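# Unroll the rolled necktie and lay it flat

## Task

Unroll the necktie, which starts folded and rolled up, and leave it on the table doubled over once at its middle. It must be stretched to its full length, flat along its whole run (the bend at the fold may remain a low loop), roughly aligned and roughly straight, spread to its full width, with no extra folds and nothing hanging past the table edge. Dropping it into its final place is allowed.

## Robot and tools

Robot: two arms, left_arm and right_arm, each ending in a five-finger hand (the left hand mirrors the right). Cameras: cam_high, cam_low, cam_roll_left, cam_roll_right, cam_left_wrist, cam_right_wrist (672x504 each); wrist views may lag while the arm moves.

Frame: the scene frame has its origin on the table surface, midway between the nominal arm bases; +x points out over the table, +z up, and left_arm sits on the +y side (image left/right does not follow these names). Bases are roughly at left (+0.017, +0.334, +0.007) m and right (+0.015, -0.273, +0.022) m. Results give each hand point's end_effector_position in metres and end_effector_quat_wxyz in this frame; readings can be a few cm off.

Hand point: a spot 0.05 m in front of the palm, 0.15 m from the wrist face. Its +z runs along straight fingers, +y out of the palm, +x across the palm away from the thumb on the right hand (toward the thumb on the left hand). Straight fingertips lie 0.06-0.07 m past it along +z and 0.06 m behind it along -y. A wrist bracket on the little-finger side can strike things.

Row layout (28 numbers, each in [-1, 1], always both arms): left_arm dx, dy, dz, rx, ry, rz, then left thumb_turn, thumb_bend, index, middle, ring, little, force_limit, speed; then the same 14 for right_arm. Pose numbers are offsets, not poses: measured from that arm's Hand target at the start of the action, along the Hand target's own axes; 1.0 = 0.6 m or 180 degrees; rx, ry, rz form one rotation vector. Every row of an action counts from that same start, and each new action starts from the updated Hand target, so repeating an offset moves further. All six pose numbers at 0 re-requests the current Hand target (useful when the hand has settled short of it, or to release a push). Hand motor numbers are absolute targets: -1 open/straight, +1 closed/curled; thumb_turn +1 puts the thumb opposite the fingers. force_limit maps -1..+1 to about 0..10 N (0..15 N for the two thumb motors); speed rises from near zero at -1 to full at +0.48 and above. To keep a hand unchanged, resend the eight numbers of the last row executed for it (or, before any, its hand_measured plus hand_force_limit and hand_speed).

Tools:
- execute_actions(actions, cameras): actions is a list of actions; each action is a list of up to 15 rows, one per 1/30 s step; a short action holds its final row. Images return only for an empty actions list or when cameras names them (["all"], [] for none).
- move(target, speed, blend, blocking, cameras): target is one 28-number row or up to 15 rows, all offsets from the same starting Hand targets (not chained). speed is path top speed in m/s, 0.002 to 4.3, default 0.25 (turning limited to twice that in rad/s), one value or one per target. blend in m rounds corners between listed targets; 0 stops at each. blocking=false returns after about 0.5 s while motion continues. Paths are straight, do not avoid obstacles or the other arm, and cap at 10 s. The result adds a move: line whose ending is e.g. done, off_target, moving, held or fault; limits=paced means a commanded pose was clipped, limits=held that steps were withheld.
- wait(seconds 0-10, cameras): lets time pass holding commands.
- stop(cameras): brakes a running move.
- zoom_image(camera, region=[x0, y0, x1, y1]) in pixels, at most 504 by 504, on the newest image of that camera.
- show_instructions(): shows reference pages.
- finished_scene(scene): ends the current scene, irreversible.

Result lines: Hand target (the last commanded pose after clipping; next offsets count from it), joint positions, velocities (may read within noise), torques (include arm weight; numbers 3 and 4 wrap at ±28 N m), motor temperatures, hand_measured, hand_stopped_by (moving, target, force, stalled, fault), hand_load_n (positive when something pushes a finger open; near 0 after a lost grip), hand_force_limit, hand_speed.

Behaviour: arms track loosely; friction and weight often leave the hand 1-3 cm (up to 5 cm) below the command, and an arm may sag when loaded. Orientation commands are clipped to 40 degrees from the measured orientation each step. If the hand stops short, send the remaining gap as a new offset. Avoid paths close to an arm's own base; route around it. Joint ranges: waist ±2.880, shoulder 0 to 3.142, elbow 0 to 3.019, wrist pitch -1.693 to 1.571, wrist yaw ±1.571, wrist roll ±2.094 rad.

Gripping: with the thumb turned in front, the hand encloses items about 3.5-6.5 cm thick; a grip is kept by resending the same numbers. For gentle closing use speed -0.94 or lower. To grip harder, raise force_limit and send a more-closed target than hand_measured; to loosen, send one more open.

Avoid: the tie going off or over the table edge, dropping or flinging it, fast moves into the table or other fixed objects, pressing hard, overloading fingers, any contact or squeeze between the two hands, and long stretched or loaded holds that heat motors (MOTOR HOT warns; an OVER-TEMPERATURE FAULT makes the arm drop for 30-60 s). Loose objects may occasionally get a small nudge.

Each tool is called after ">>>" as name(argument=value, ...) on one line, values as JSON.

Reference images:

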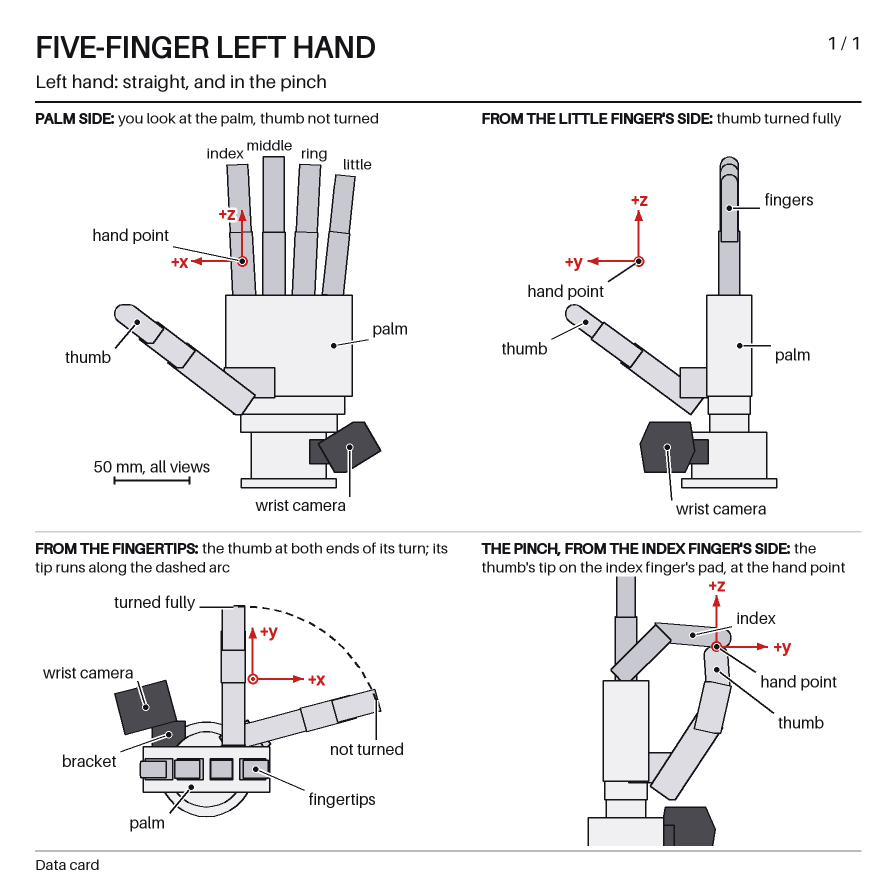

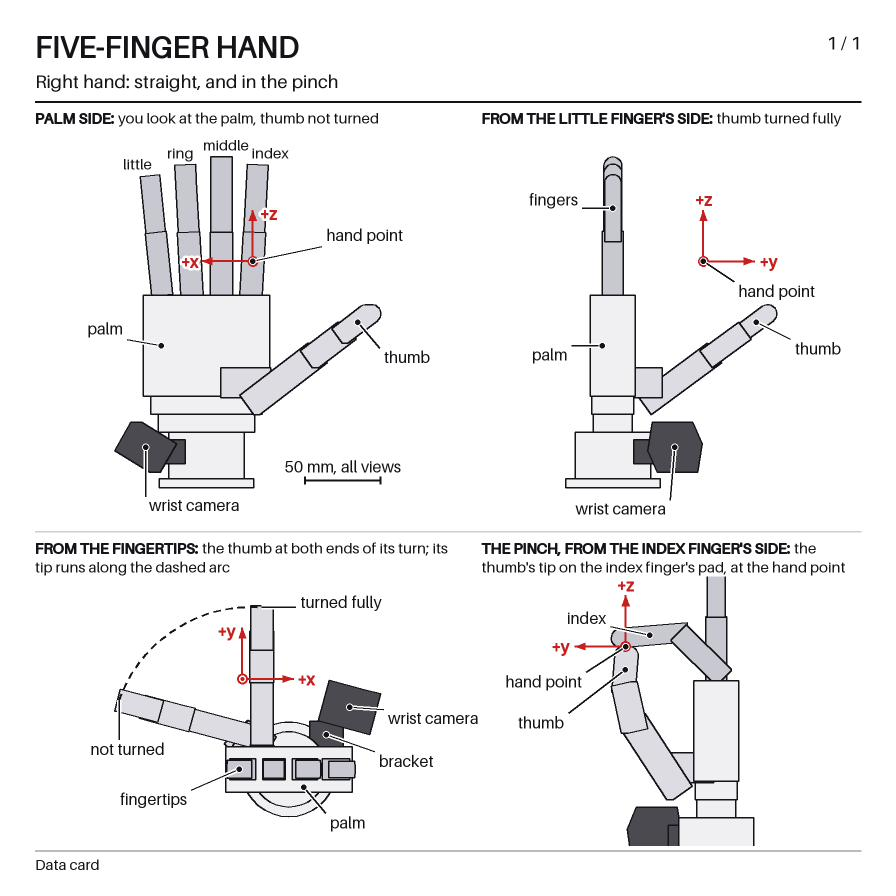

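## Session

>>> execute_actions(actions=[])

>>> zoom_image(camera="cam_high", region=[200, 30, 400, 330])

Scene clock: 0.00 s.
left_arm: end_effector_position=(+0.9631, +0.2341, +0.1870) hand_measured=(-1.000, -1.000, -1.000, -1.000, -1.000, -1.000) hand_load_n=(+0.0, +0.0, +0.0, -0.5, +0.0, +0.0) hand_stopped_by=(target, target, target, target, target, target) hand_force_limit=0.00 hand_speed=-0.80 end_effector_quat_wxyz=(-0.303, +0.674, -0.407, +0.537) | right_arm: end_effector_position=(+0.8589, -0.1475, +0.1508) hand_measured=(-1.000, -1.000, -1.000, -1.000, -1.000, -1.000) hand_load_n=(+0.0, +0.0, +0.0, +0.0, +0.0, +0.0) hand_stopped_by=(target, target, target, target, target, target) hand_force_limit=0.00 hand_speed=-0.80 end_effector_quat_wxyz=(-0.536, +0.684, -0.207, +0.451)
Joint positions: left_arm=[-0.053 2.301 2.072 -0.014 -0.019 -0.519] | right_arm=[0.043 2.162 1.594 0.544 -0.553 -0.418]
Joint velocities: within noise
Joint torques (N m): no reading
Motor temperatures (°C): left_arm=[27 35 27 23 24 24] | right_arm=[24 32 22 24 23 22]
Heat: left arm: hottest shoulder 35 °C; right arm: hottest shoulder 32 °C.
Hand target: left_arm +0.9680, +0.2338, +0.1865; -0.304, +0.672, -0.405, +0.540 | right_arm +0.8648, -0.1474, +0.1593; -0.538, +0.679, -0.201, +0.457
camera_calibration:
cam_left_wrist: T_world_to_cam=[[0.256032, 0.206756, 0.944298, -0.466476], [-0.481242, -0.819939, 0.310009, 0.59646], [0.838364, -0.533808, -0.110431, -0.547447], [0, 0, 0, 1]] pos_world=[0.865434, 0.293276, 0.195129]
cam_right_wrist: T_world_to_cam=[[0.363309, -0.50989, -0.779756, -0.266387], [-0.810102, 0.24048, -0.5347, 0.805201], [0.460154, 0.825943, -0.325694, -0.107024], [0, 0, 0, 1]] pos_world=[0.798323, -0.241068, 0.187967]

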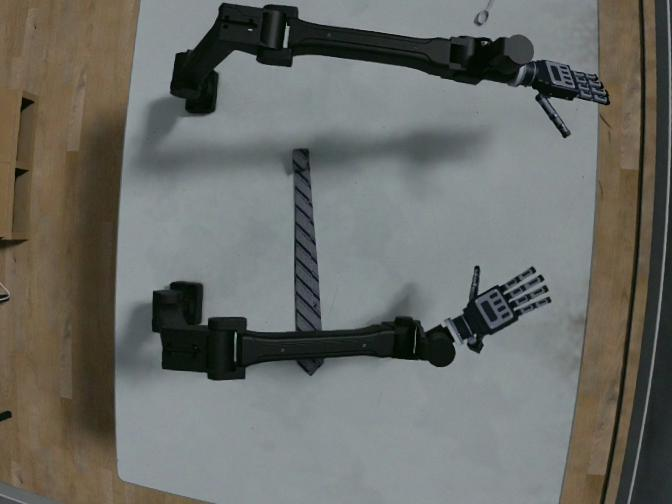

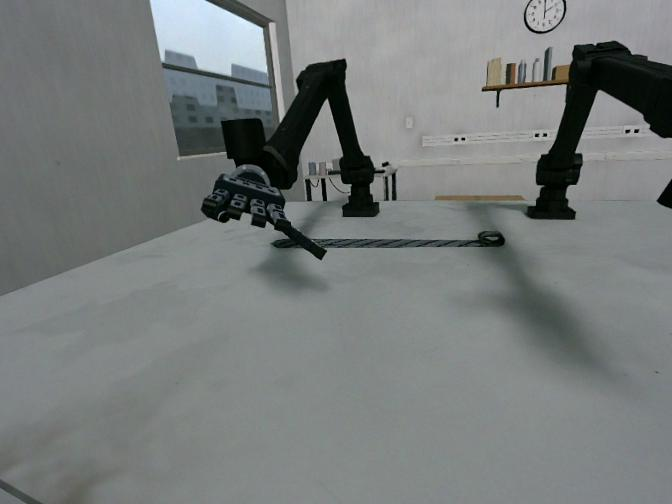

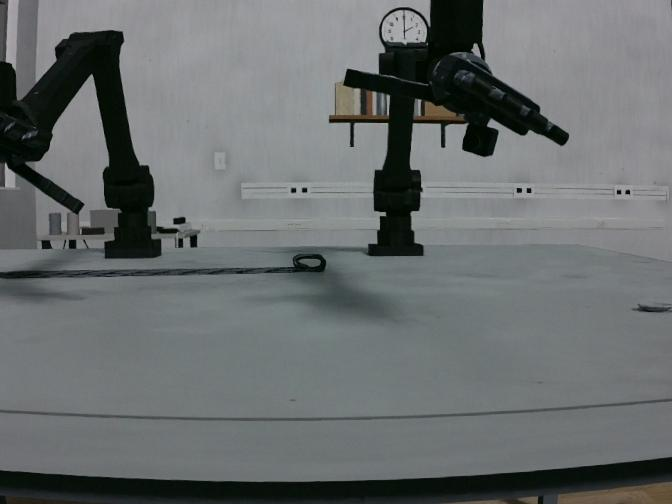

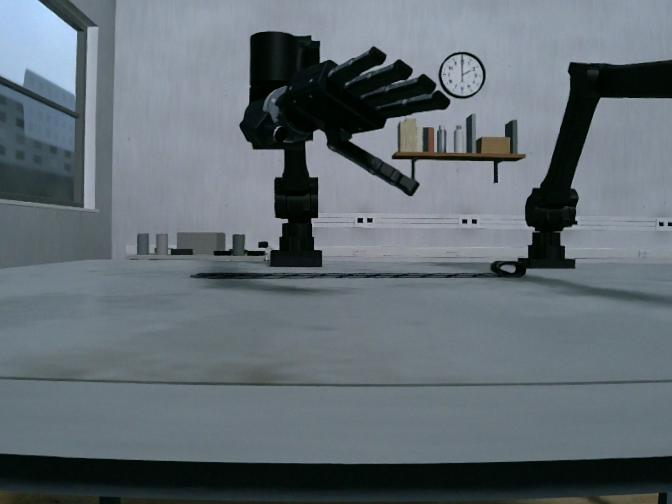

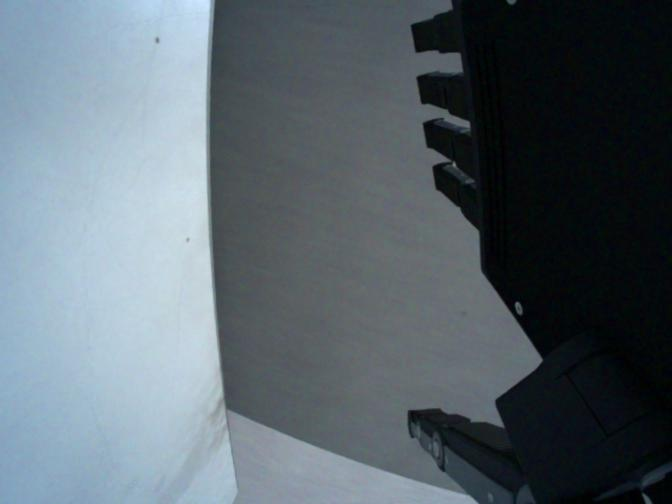

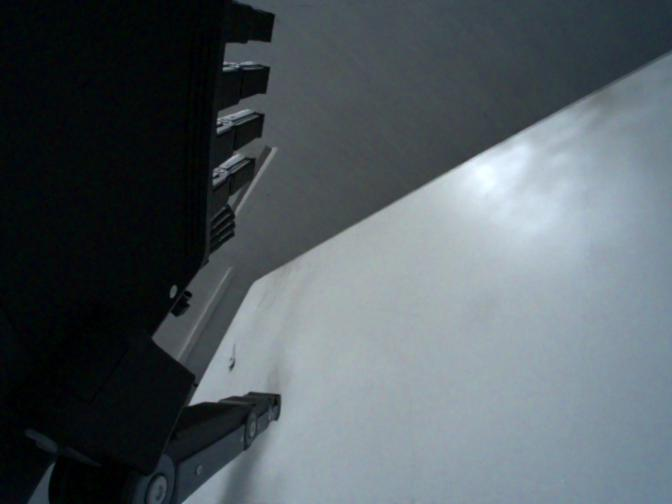

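Scaled by 1.680 from the camera's 672x504 image, which has a finer 960x720 frame.

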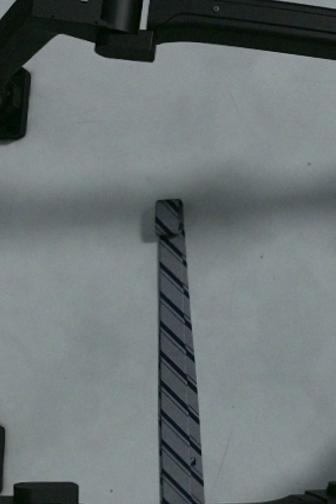

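>>> move(target=[0.34,0.285,-1.0,-0.218,-0.387,-0.29,-1,-1,-1,-1,-1,-1,0,-0.8,0,0,0,0,0,0,-1,-1,-1,-1,-1,-1,0,-0.8], cameras=["cam_high","cam_roll_left"])

>>> zoom_image(camera="cam_roll_left", region=[250, 150, 390, 290])

Scene clock: 18.37 s.
left_arm: end_effector_position=(+0.3756, -0.0107, +0.2828) hand_measured=(-1.000, -1.000, -1.000, -1.000, -1.000, -1.000) hand_load_n=(+0.0, +0.0, +0.0, +0.0, +0.0, +0.0) hand_stopped_by=(target, target, target, target, target, target) hand_force_limit=0.00 hand_speed=-0.80 end_effector_quat_wxyz=(+0.026, +0.997, -0.074, -0.009) | right_arm: end_effector_position=(+0.8589, -0.1475, +0.1508) hand_measured=(-1.000, -1.000, -1.000, -1.000, -1.000, -1.000) hand_load_n=(+0.0, +0.0, +0.0, +0.0, +0.0, +0.0) hand_stopped_by=(target, target, target, target, target, target) hand_force_limit=0.00 hand_speed=-0.80 end_effector_quat_wxyz=(-0.536, +0.684, -0.207, +0.451)
Joint positions: left_arm=[-0.675 1.475 1.546 -1.627 0.052 -2.093] | right_arm=[0.043 2.162 1.594 0.544 -0.553 -0.418]
Joint torques (N m): left_arm=[-0.62 -12.57 6.58 -0.4 0.1 -0.03] | right_arm=[1.14 -19.08 8.81 2.4 0.02 -0.08]
Heat: left arm: hottest shoulder 37 °C; right arm: hottest shoulder 33 °C.
Hand target: left_arm +0.3658, -0.0103, +0.2784; -0.001, +1.000, -0.001, +0.000 | right_arm +0.8648, -0.1474, +0.1593; -0.538, +0.679, -0.201, +0.457
Off the commanded pose: left_arm 0.011 m, 9 deg | right_arm 0.010 m, 1 deg.
joint sent to its limit (left arm) — joint 6 (wrist roll), lower limit. The joint targets are off in orientation, not in position.
move: off_target (left_arm)
Images, in order (width x height): cam_high 672x504, cam_roll_left 672x504.

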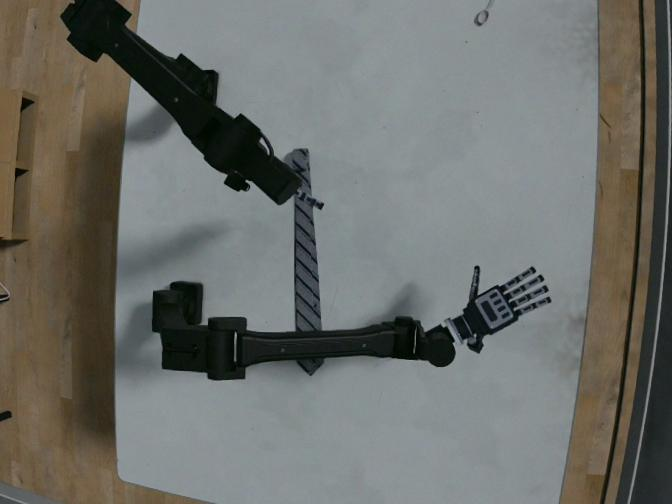

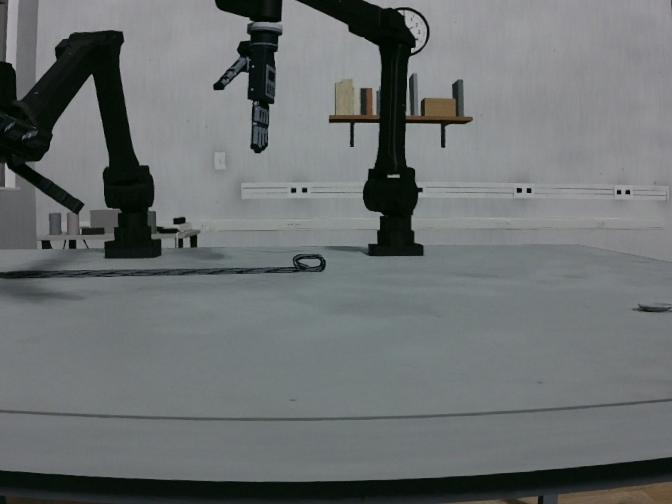

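Scaled by 3.600 from the camera's 672x504 image, which has a finer 960x720 frame.

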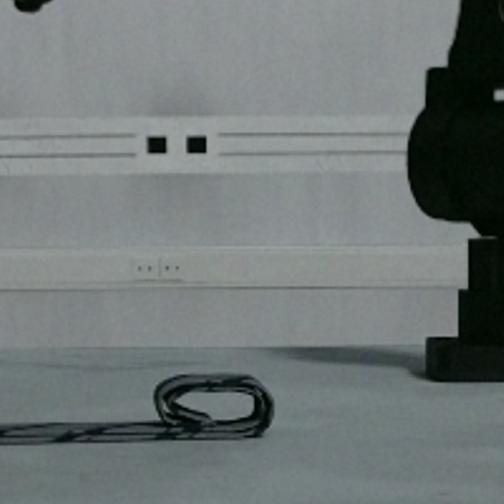

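>>> move(target=[-0.01,0,0.322,0,0,0,-1,-1,-1,-1,-1,-1,0,-0.8,0,0,0,0,0,0,-1,-1,-1,-1,-1,-1,0,-0.8], cameras=["cam_high","cam_roll_left"])

>>> zoom_image(camera="cam_roll_left", region=[230, 200, 340, 290])

Scene clock: 23.70 s.
left_arm: end_effector_position=(+0.3660, -0.0052, +0.0941) hand_measured=(-1.000, -1.000, -1.000, -1.000, -1.000, -1.000) hand_load_n=(+0.0, +0.0, +0.0, +0.0, +0.0, +0.0) hand_stopped_by=(target, target, target, target, target, target) hand_force_limit=0.00 hand_speed=-0.80 end_effector_quat_wxyz=(+0.025, +0.997, -0.074, -0.013) | right_arm: end_effector_position=(+0.8589, -0.1475, +0.1508) hand_measured=(-1.000, -1.000, -1.000, -1.000, -1.000, -1.000) hand_load_n=(+0.0, +0.0, +0.0, +0.0, +0.0, +0.0) hand_stopped_by=(target, target, target, target, target, target) hand_force_limit=0.00 hand_speed=-0.80 end_effector_quat_wxyz=(-0.536, +0.684, -0.207, +0.451)
Joint positions: left_arm=[-0.676 1.54 1.113 -1.137 0.057 -2.094] | right_arm=[0.043 2.162 1.594 0.544 -0.553 -0.418]
Joint torques (N m): left_arm=[-0.97 -10.87 6.5 0.47 0.1 -0.04] | right_arm=[1.08 -19.14 8.84 2.41 0.02 -0.07]
Heat: left arm: hottest shoulder 37 °C; right arm: hottest shoulder 33 °C.
Hand target: left_arm +0.3597, -0.0100, +0.0853; -0.001, +1.000, -0.001, +0.000 | right_arm +0.8648, -0.1474, +0.1593; -0.538, +0.679, -0.201, +0.457
Off the commanded pose: left_arm 0.012 m, 9 deg | right_arm 0.010 m, 1 deg.
joint sent to its limit (left arm) — joint 6 (wrist roll), lower limit. The joint targets are off in orientation, not in position.
move: off_target (left_arm)
Images, in order (width x height): cam_high 672x504, cam_roll_left 672x504.

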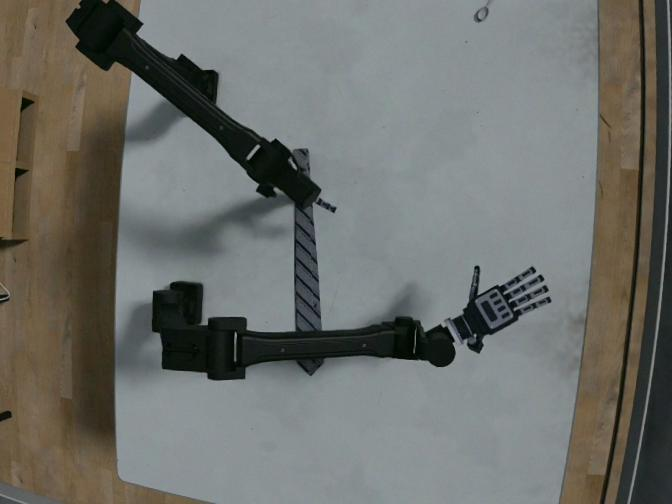

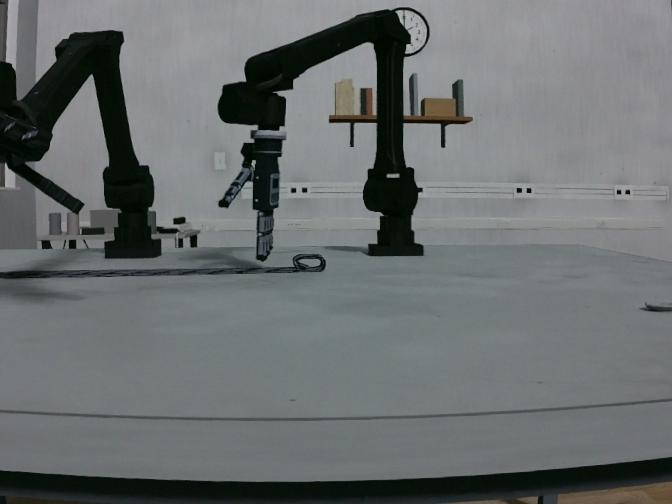

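Scaled by 4.582 from the camera's 672x504 image, which has a finer 960x720 frame.

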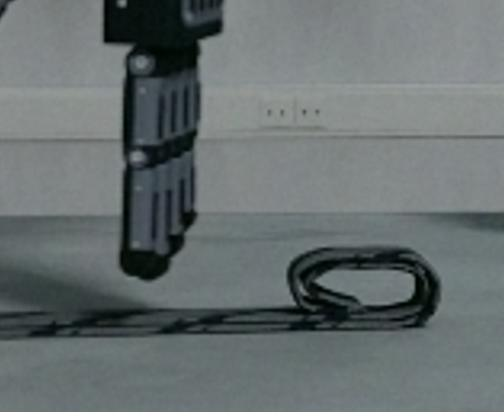

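>>> move(target=[[0,0,0.02,0,0,0,-1,-1,-1,-1,-1,-1,0,-0.8,0,0,0,0,0,0,-1,-1,-1,-1,-1,-1,0,-0.8],[-0.02,-0.2,0.018,0,0,0,-1,-1,-1,-1,-1,-1,0,-0.8,0,0,0,0,0,0,-1,-1,-1,-1,-1,-1,0,-0.8]], speed=0.12, cameras=["cam_high","cam_roll_left"])

>>> zoom_image(camera="cam_roll_left", region=[290, 200, 400, 290])

Scene clock: 30.07 s.
left_arm: end_effector_position=(+0.3498, +0.1047, +0.0766) hand_measured=(-1.000, -1.000, -1.000, -1.000, -1.000, -1.000) hand_load_n=(+0.0, +0.0, +0.0, +0.0, +0.0, +0.0) hand_stopped_by=(target, target, target, target, target, target) hand_force_limit=0.00 hand_speed=-0.80 end_effector_quat_wxyz=(-0.001, +1.000, +0.001, -0.001) | right_arm: end_effector_position=(+0.8589, -0.1475, +0.1508) hand_measured=(-1.000, -1.000, -1.000, -1.000, -1.000, -1.000) hand_load_n=(+0.0, +0.5, +0.0, +0.0, -0.5, +0.0) hand_stopped_by=(target, target, target, target, target, target) hand_force_limit=0.00 hand_speed=-0.80 end_effector_quat_wxyz=(-0.536, +0.684, -0.207, +0.451)
Joint positions: left_arm=[-0.514 1.357 0.875 -1.091 -0.001 -2.082] | right_arm=[0.043 2.162 1.594 0.544 -0.553 -0.418]
Joint torques (N m): left_arm=[1.03 -9.58 5.85 0.31 -0.05 0.22] | right_arm=[1.14 -19.14 8.83 2.4 0.03 -0.08]
Heat: left arm: hottest shoulder 37 °C; right arm: hottest shoulder 34 °C.
Hand target: left_arm +0.3479, +0.1101, +0.0747; -0.001, +1.000, -0.001, +0.000 | right_arm +0.8648, -0.1474, +0.1593; -0.538, +0.679, -0.201, +0.457
Off the commanded pose: left_arm 0.006 m, 0 deg | right_arm 0.010 m, 1 deg.
move: done
Images, in order (width x height): cam_high 672x504, cam_roll_left 672x504.

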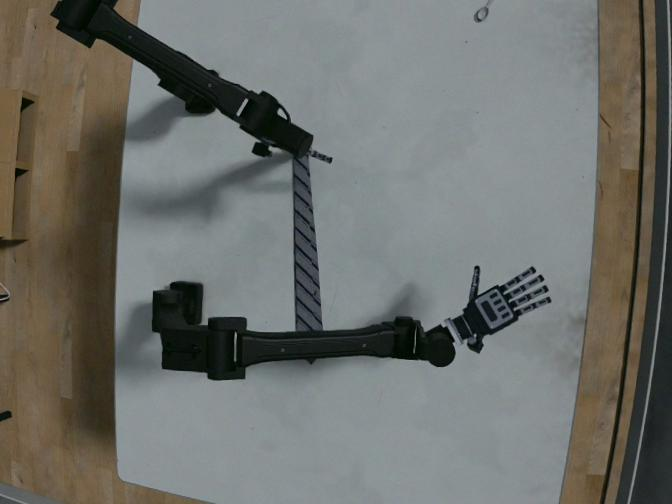

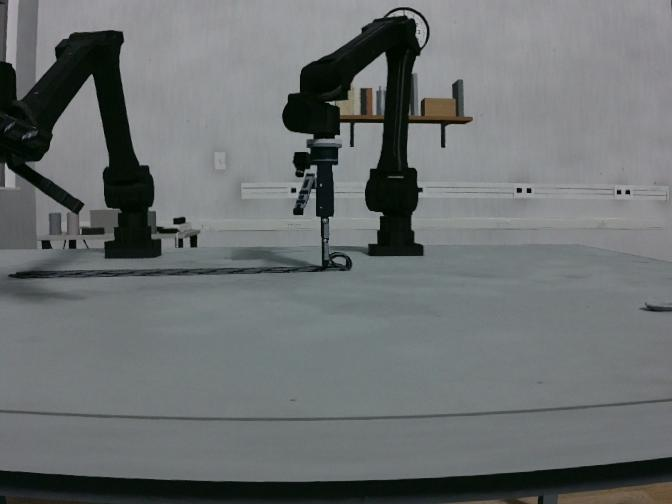

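Scaled by 4.582 from the camera's 672x504 image, which has a finer 960x720 frame.

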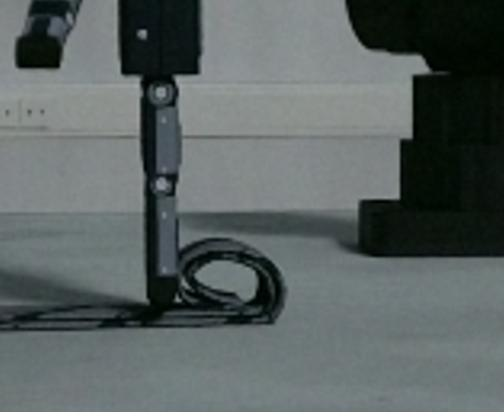

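>>> move(target=[-0.02,-0.18,-0.007,0,0,0,-1,-1,-1,-1,-1,-1,0,-0.8,0,0,0,0,0,0,-1,-1,-1,-1,-1,-1,0,-0.8], speed=0.12, cameras=["cam_high","cam_roll_left"])

>>> zoom_image(camera="cam_roll_left", region=[340, 200, 450, 290])

Scene clock: 34.73 s.
left_arm: end_effector_position=(+0.3446, +0.2133, +0.0824) hand_measured=(-1.000, -1.000, -1.000, -1.000, -1.000, -1.000) hand_load_n=(+0.0, +0.0, +0.0, +0.0, +0.0, +0.0) hand_stopped_by=(target, target, target, target, target, target) hand_force_limit=0.00 hand_speed=-0.80 end_effector_quat_wxyz=(+0.001, +1.000, +0.001, +0.008) | right_arm: end_effector_position=(+0.8589, -0.1475, +0.1508) hand_measured=(-1.000, -1.000, -1.000, -1.000, -1.000, -1.000) hand_load_n=(+0.0, +0.0, +0.5, +0.0, +0.0, +0.0) hand_stopped_by=(target, target, target, target, target, target) hand_force_limit=0.00 hand_speed=-0.80 end_effector_quat_wxyz=(-0.536, +0.684, -0.207, +0.451)
Joint positions: left_arm=[-0.205 1.218 0.767 -1.105 -0.002 -1.773] | right_arm=[0.043 2.162 1.594 0.544 -0.553 -0.418]
Joint torques (N m): left_arm=[0.97 -7.36 5.89 -0.4 0 0.21] | right_arm=[1.2 -19.08 8.83 2.41 0.02 -0.08]
Heat: left arm: hottest shoulder 37 °C; right arm: hottest shoulder 34 °C.
Hand target: left_arm +0.3360, +0.2180, +0.0790; -0.001, +1.000, -0.001, +0.000 | right_arm +0.8648, -0.1474, +0.1593; -0.538, +0.679, -0.201, +0.457
Off the commanded pose: left_arm 0.010 m, 1 deg | right_arm 0.010 m, 1 deg.
move: done
Images, in order (width x height): cam_high 672x504, cam_roll_left 672x504.

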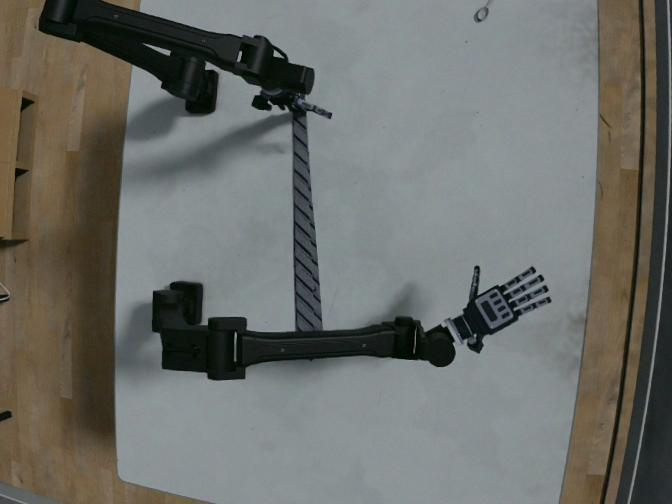

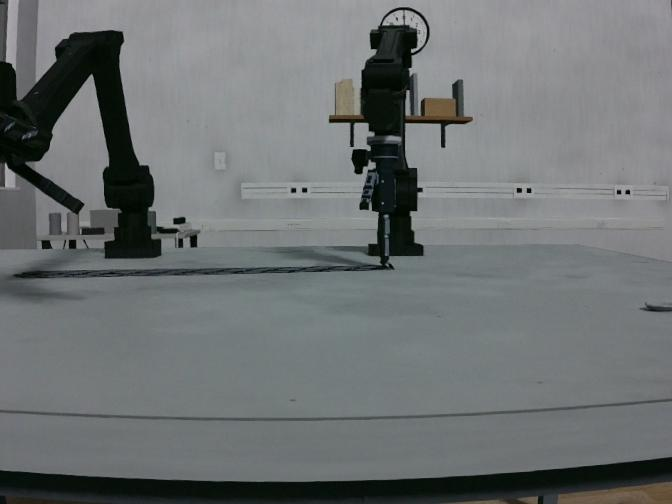

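Scaled by 4.582 from the camera's 672x504 image, which has a finer 960x720 frame.

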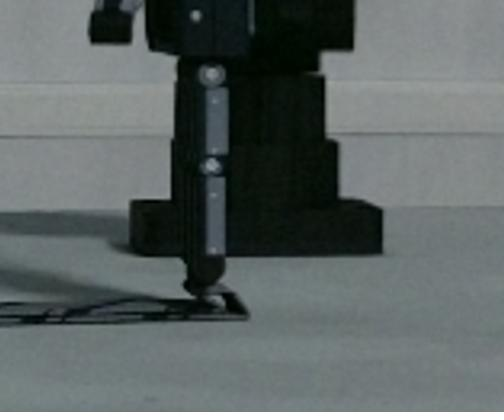

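>>> move(target=[[0,-0.06,-0.015,0,0,0,-1,-1,-1,-1,-1,-1,0,-0.8,0,0,0,0,0,0,-1,-1,-1,-1,-1,-1,0,-0.8],[0,-0.1,-0.22,0,0,0,-1,-1,-1,-1,-1,-1,0,-0.8,0,0,0,0,0,0,-1,-1,-1,-1,-1,-1,0,-0.8]], speed=0.12, cameras=["cam_high","cam_low","cam_roll_left"])

>>> zoom_image(camera="cam_roll_left", region=[340, 230, 420, 290])

>>> zoom_image(camera="cam_low", region=[250, 210, 590, 270])

>>> zoom_image(camera="cam_high", region=[250, 60, 350, 380])

Scene clock: 41.77 s.
left_arm: end_effector_position=(+0.3239, +0.2732, +0.1899) hand_measured=(-1.000, -1.000, -1.000, -1.000, -1.000, -1.000) hand_load_n=(+0.0, +0.0, +0.0, +0.0, +0.0, +0.0) hand_stopped_by=(target, target, target, target, target, target) hand_force_limit=0.00 hand_speed=-0.80 end_effector_quat_wxyz=(-0.001, +1.000, -0.002, -0.022) | right_arm: end_effector_position=(+0.8589, -0.1475, +0.1508) hand_measured=(-1.000, -1.000, -1.000, -1.000, -1.000, -1.000) hand_load_n=(+0.0, +0.0, +0.0, +0.0, +0.0, +0.0) hand_stopped_by=(target, target, target, target, target, target) hand_force_limit=0.00 hand_speed=-0.80 end_effector_quat_wxyz=(-0.536, +0.684, -0.207, +0.451)
Joint positions: left_arm=[-0.005 1.095 0.975 -1.495 -0.002 -1.568] | right_arm=[0.043 2.162 1.594 0.544 -0.553 -0.418]
Joint torques (N m): left_arm=[1.38 -6.12 11.1 -0.57 -0.03 0.2] | right_arm=[1.08 -19.14 8.83 2.41 0.02 -0.08]
Heat: left arm: hottest shoulder 36 °C; right arm: hottest shoulder 34 °C.
Hand target: left_arm +0.3360, +0.2777, +0.2111; -0.001, +1.000, -0.001, +0.000 | right_arm +0.8648, -0.1474, +0.1593; -0.538, +0.679, -0.201, +0.457
Off the commanded pose: left_arm 0.025 m, 3 deg | right_arm 0.010 m, 1 deg.
move: off_target (left_arm)
Images, in order (width x height): cam_high 672x504, cam_low 672x504, cam_roll_left 672x504.

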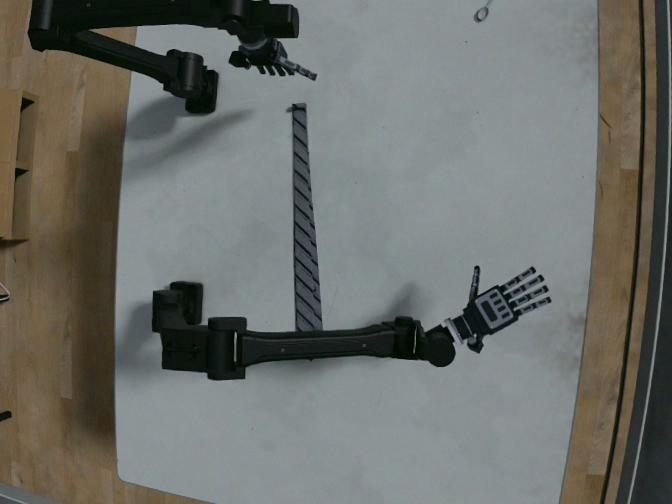

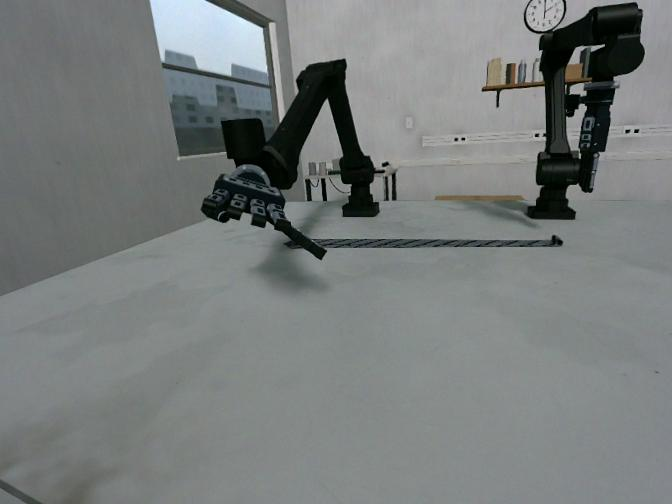

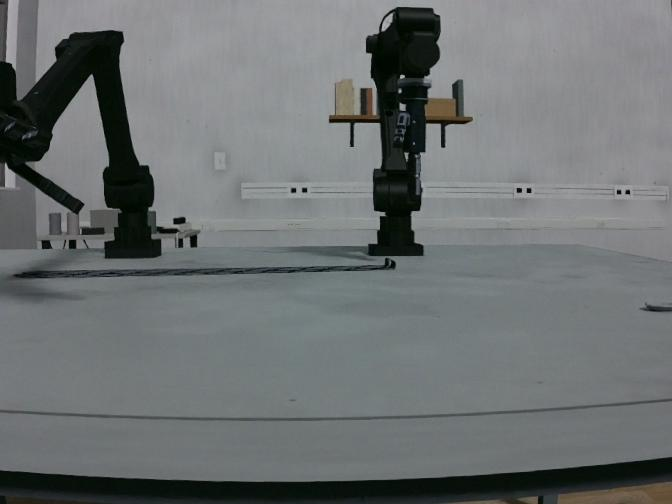

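Scaled by 6.300 from the camera's 672x504 image, which has a finer 960x720 frame.

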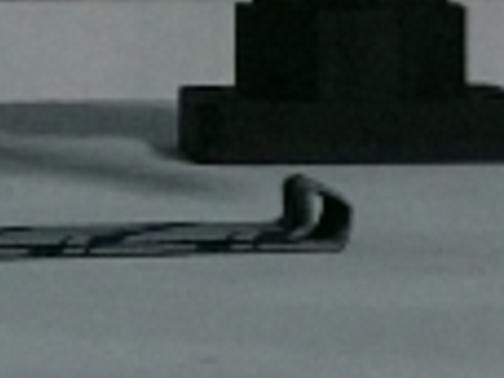

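Scaled by 1.482 from the camera's 672x504 image, which has a finer 960x720 frame.

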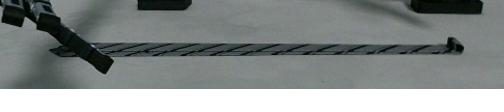

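Scaled by 1.575 from the camera's 672x504 image, which has a finer 960x720 frame.

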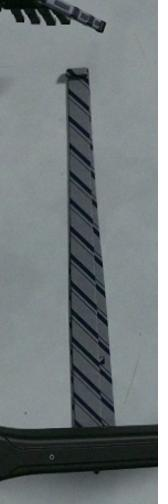

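>>> zoom_image(camera="cam_low", region=[520, 220, 580, 260])

>>> zoom_image(camera="cam_high", region=[280, 90, 330, 140])

Scaled by 8.400 from the camera's 672x504 image, which has a finer 960x720 frame.

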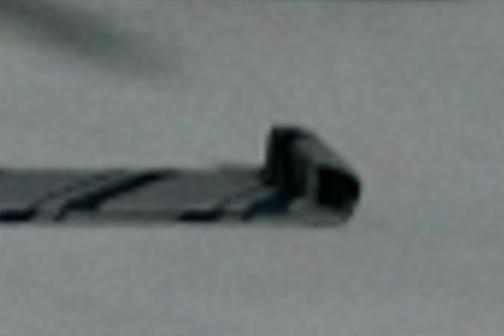

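Scaled by 10.080 from the camera's 672x504 image, which has a finer 960x720 frame.

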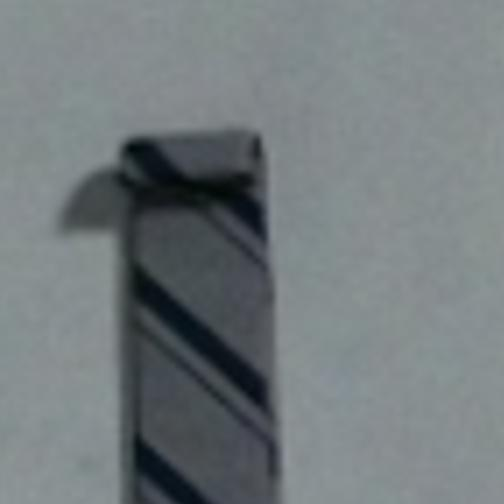

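>>> move(target=[[0.02,0.18,0.0,0,0,0,-1,-1,-1,-1,-1,-1,0,-0.8,0,0,0,0,0,0,-1,-1,-1,-1,-1,-1,0,-0.8],[0.02,0.18,0.226,0,0,0,-1,-1,-1,-1,-1,-1,0,-0.8,0,0,0,0,0,0,-1,-1,-1,-1,-1,-1,0,-0.8],[0.02,0.0,0.226,0,0,0,-1,-1,-1,-1,-1,-1,0,-0.8,0,0,0,0,0,0,-1,-1,-1,-1,-1,-1,0,-0.8]], speed=0.12, cameras=["cam_high","cam_roll_left"])

>>> zoom_image(camera="cam_roll_left", region=[340, 230, 420, 290])

Scene clock: 54.83 s.
left_arm: end_effector_position=(+0.3539, +0.2756, +0.0776) hand_measured=(-1.000, -1.000, -1.000, -1.000, -1.000, -1.000) hand_load_n=(+0.0, -0.5, +0.0, +0.0, +0.0, +0.0) hand_stopped_by=(target, target, target, target, target, target) hand_force_limit=0.00 hand_speed=-0.80 end_effector_quat_wxyz=(-0.002, +1.000, +0.001, +0.000) | right_arm: end_effector_position=(+0.8589, -0.1475, +0.1508) hand_measured=(-1.000, -1.000, -1.000, -1.000, -1.000, -1.000) hand_load_n=(+0.0, +0.0, +0.0, +0.0, +0.0, +0.0) hand_stopped_by=(target, target, target, target, target, target) hand_force_limit=0.00 hand_speed=-0.80 end_effector_quat_wxyz=(-0.536, +0.684, -0.207, +0.451)
Joint positions: left_arm=[0.001 1.244 0.777 -1.103 -0.003 -1.568] | right_arm=[0.043 2.162 1.594 0.544 -0.553 -0.418]
Joint torques (N m): left_arm=[0.97 -7.88 5.79 0.14 0.05 0.2] | right_arm=[1.08 -19.08 8.83 2.41 0.02 -0.07]
Motor temperatures (°C): left_arm=[26 36 32 23 24 24] | right_arm=[24 35 25 24 22 22]
Heat: left arm: hottest shoulder 36 °C; right arm: hottest shoulder 35 °C.
Hand target: left_arm +0.3481, +0.2780, +0.0755; -0.001, +1.000, -0.001, +0.000 | right_arm +0.8648, -0.1474, +0.1593; -0.538, +0.679, -0.201, +0.457
Off the commanded pose: left_arm 0.007 m, 0 deg | right_arm 0.010 m, 1 deg.
move: done
Images, in order (width x height): cam_high 672x504, cam_roll_left 672x504.

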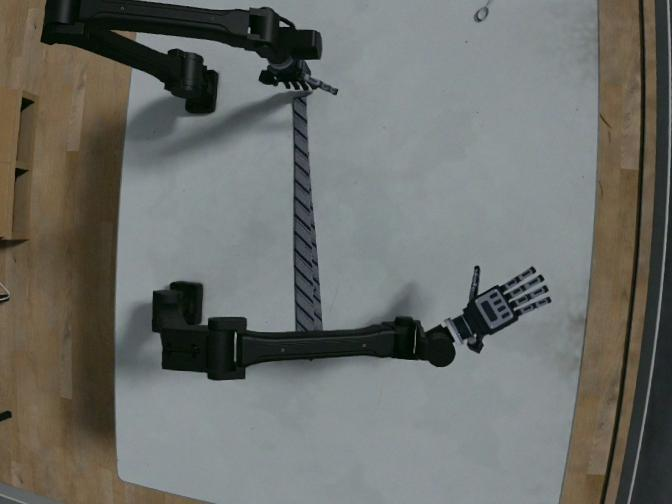

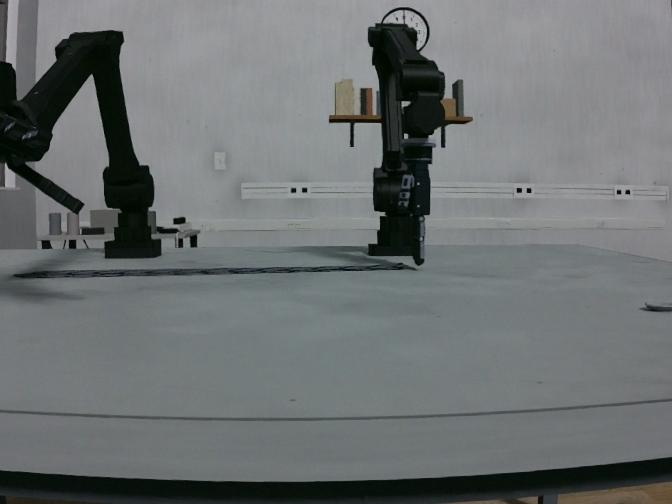

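Scaled by 6.300 from the camera's 672x504 image, which has a finer 960x720 frame.

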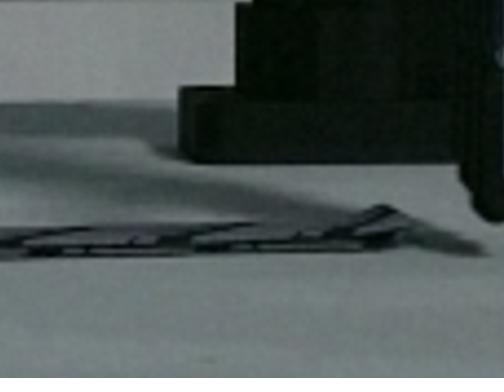

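Excellent, pulled out flat. Check the right end by moving the right arm a bit and lifting the left.

>>> move(target=[0,0,-0.2,0,0,0,-1,-1,-1,-1,-1,-1,0,-0.8,0,0,0,0,0,0,-1,-1,-1,-1,-1,-1,0,-0.8], cameras=["cam_high","cam_low","cam_roll_right"])

>>> zoom_image(camera="cam_roll_right", region=[180, 220, 672, 330])

>>> zoom_image(camera="cam_high", region=[250, 80, 350, 380])

>>> zoom_image(camera="cam_roll_right", region=[520, 240, 620, 300])

Scene clock: 59.80 s.
left_arm: end_effector_position=(+0.3388, +0.2755, +0.1817) hand_measured=(-1.000, -1.000, -1.000, -1.000, -1.000, -1.000) hand_load_n=(+0.0, -0.5, +0.0, +0.0, +0.0, +0.0) hand_stopped_by=(target, target, target, target, target, target) hand_force_limit=0.00 hand_speed=-0.80 end_effector_quat_wxyz=(-0.002, +1.000, +0.001, -0.012) | right_arm: end_effector_position=(+0.8589, -0.1475, +0.1508) hand_measured=(-1.000, -1.000, -1.000, -1.000, -1.000, -1.000) hand_load_n=(-0.5, +0.0, +0.0, +0.0, +0.0, +0.0) hand_stopped_by=(target, target, target, target, target, target) hand_force_limit=0.00 hand_speed=-0.80 end_effector_quat_wxyz=(-0.536, +0.684, -0.207, +0.451)
Joint positions: left_arm=[0.001 1.124 0.973 -1.443 -0.003 -1.567] | right_arm=[0.043 2.162 1.594 0.544 -0.553 -0.418]
Joint torques (N m): left_arm=[0.91 -5.83 10.29 -0.5 0.04 0.2] | right_arm=[1.08 -19.14 8.81 2.4 0.02 -0.08]
Heat: left arm: hottest shoulder 36 °C; right arm: hottest shoulder 35 °C.
Hand target: left_arm +0.3481, +0.2778, +0.1955; -0.001, +1.000, -0.001, +0.000 | right_arm +0.8648, -0.1474, +0.1593; -0.538, +0.679, -0.201, +0.457
Off the commanded pose: left_arm 0.017 m, 1 deg | right_arm 0.010 m, 1 deg.
move: off_target (left_arm)
Images, in order (width x height): cam_high 672x504, cam_low 672x504, cam_roll_right 672x504.

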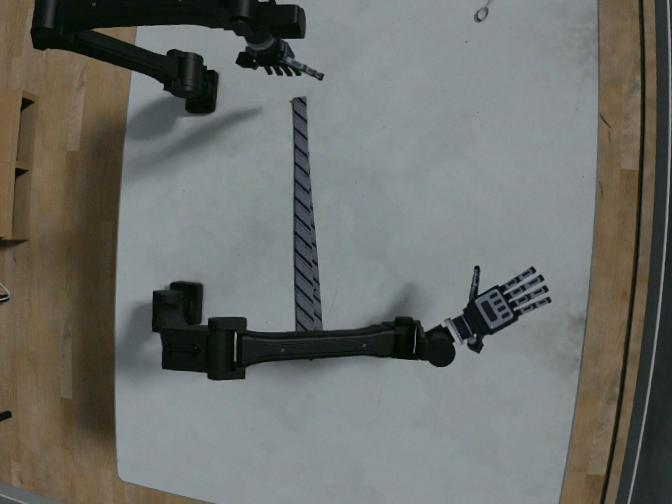

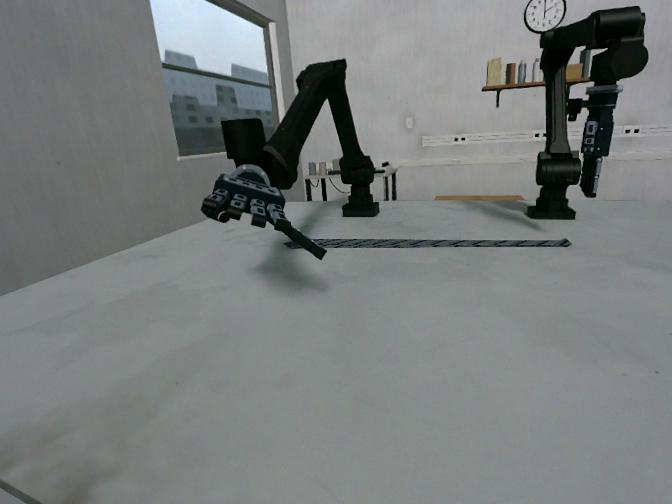

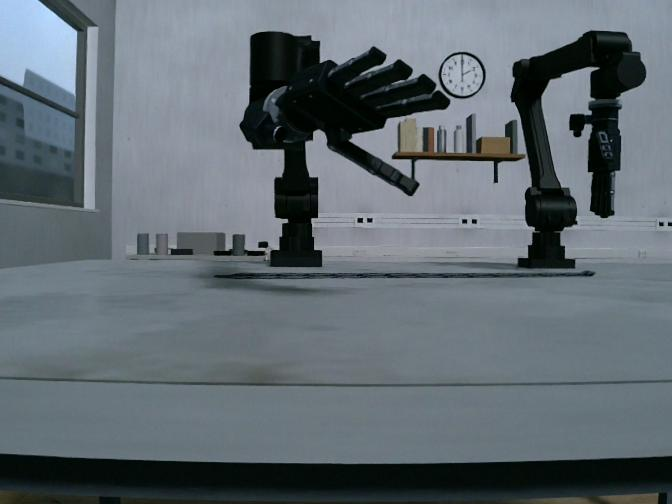

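Scaled by 1.024 from the camera's 672x504 image, which has a finer 960x720 frame.

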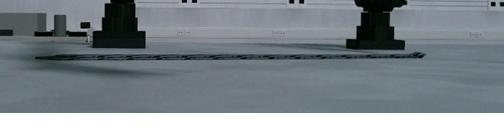

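Scaled by 1.680 from the camera's 672x504 image, which has a finer 960x720 frame.

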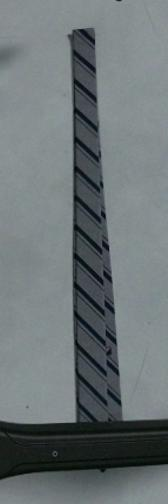

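Scaled by 5.040 from the camera's 672x504 image, which has a finer 960x720 frame.

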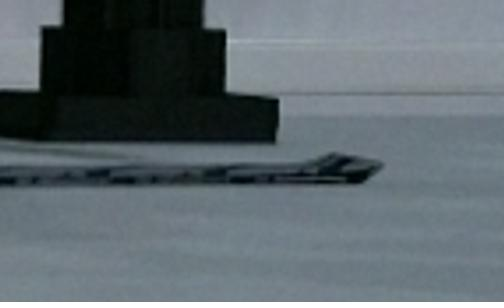

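>>> finished_scene(scene=2)

The scene is finished: the task was done.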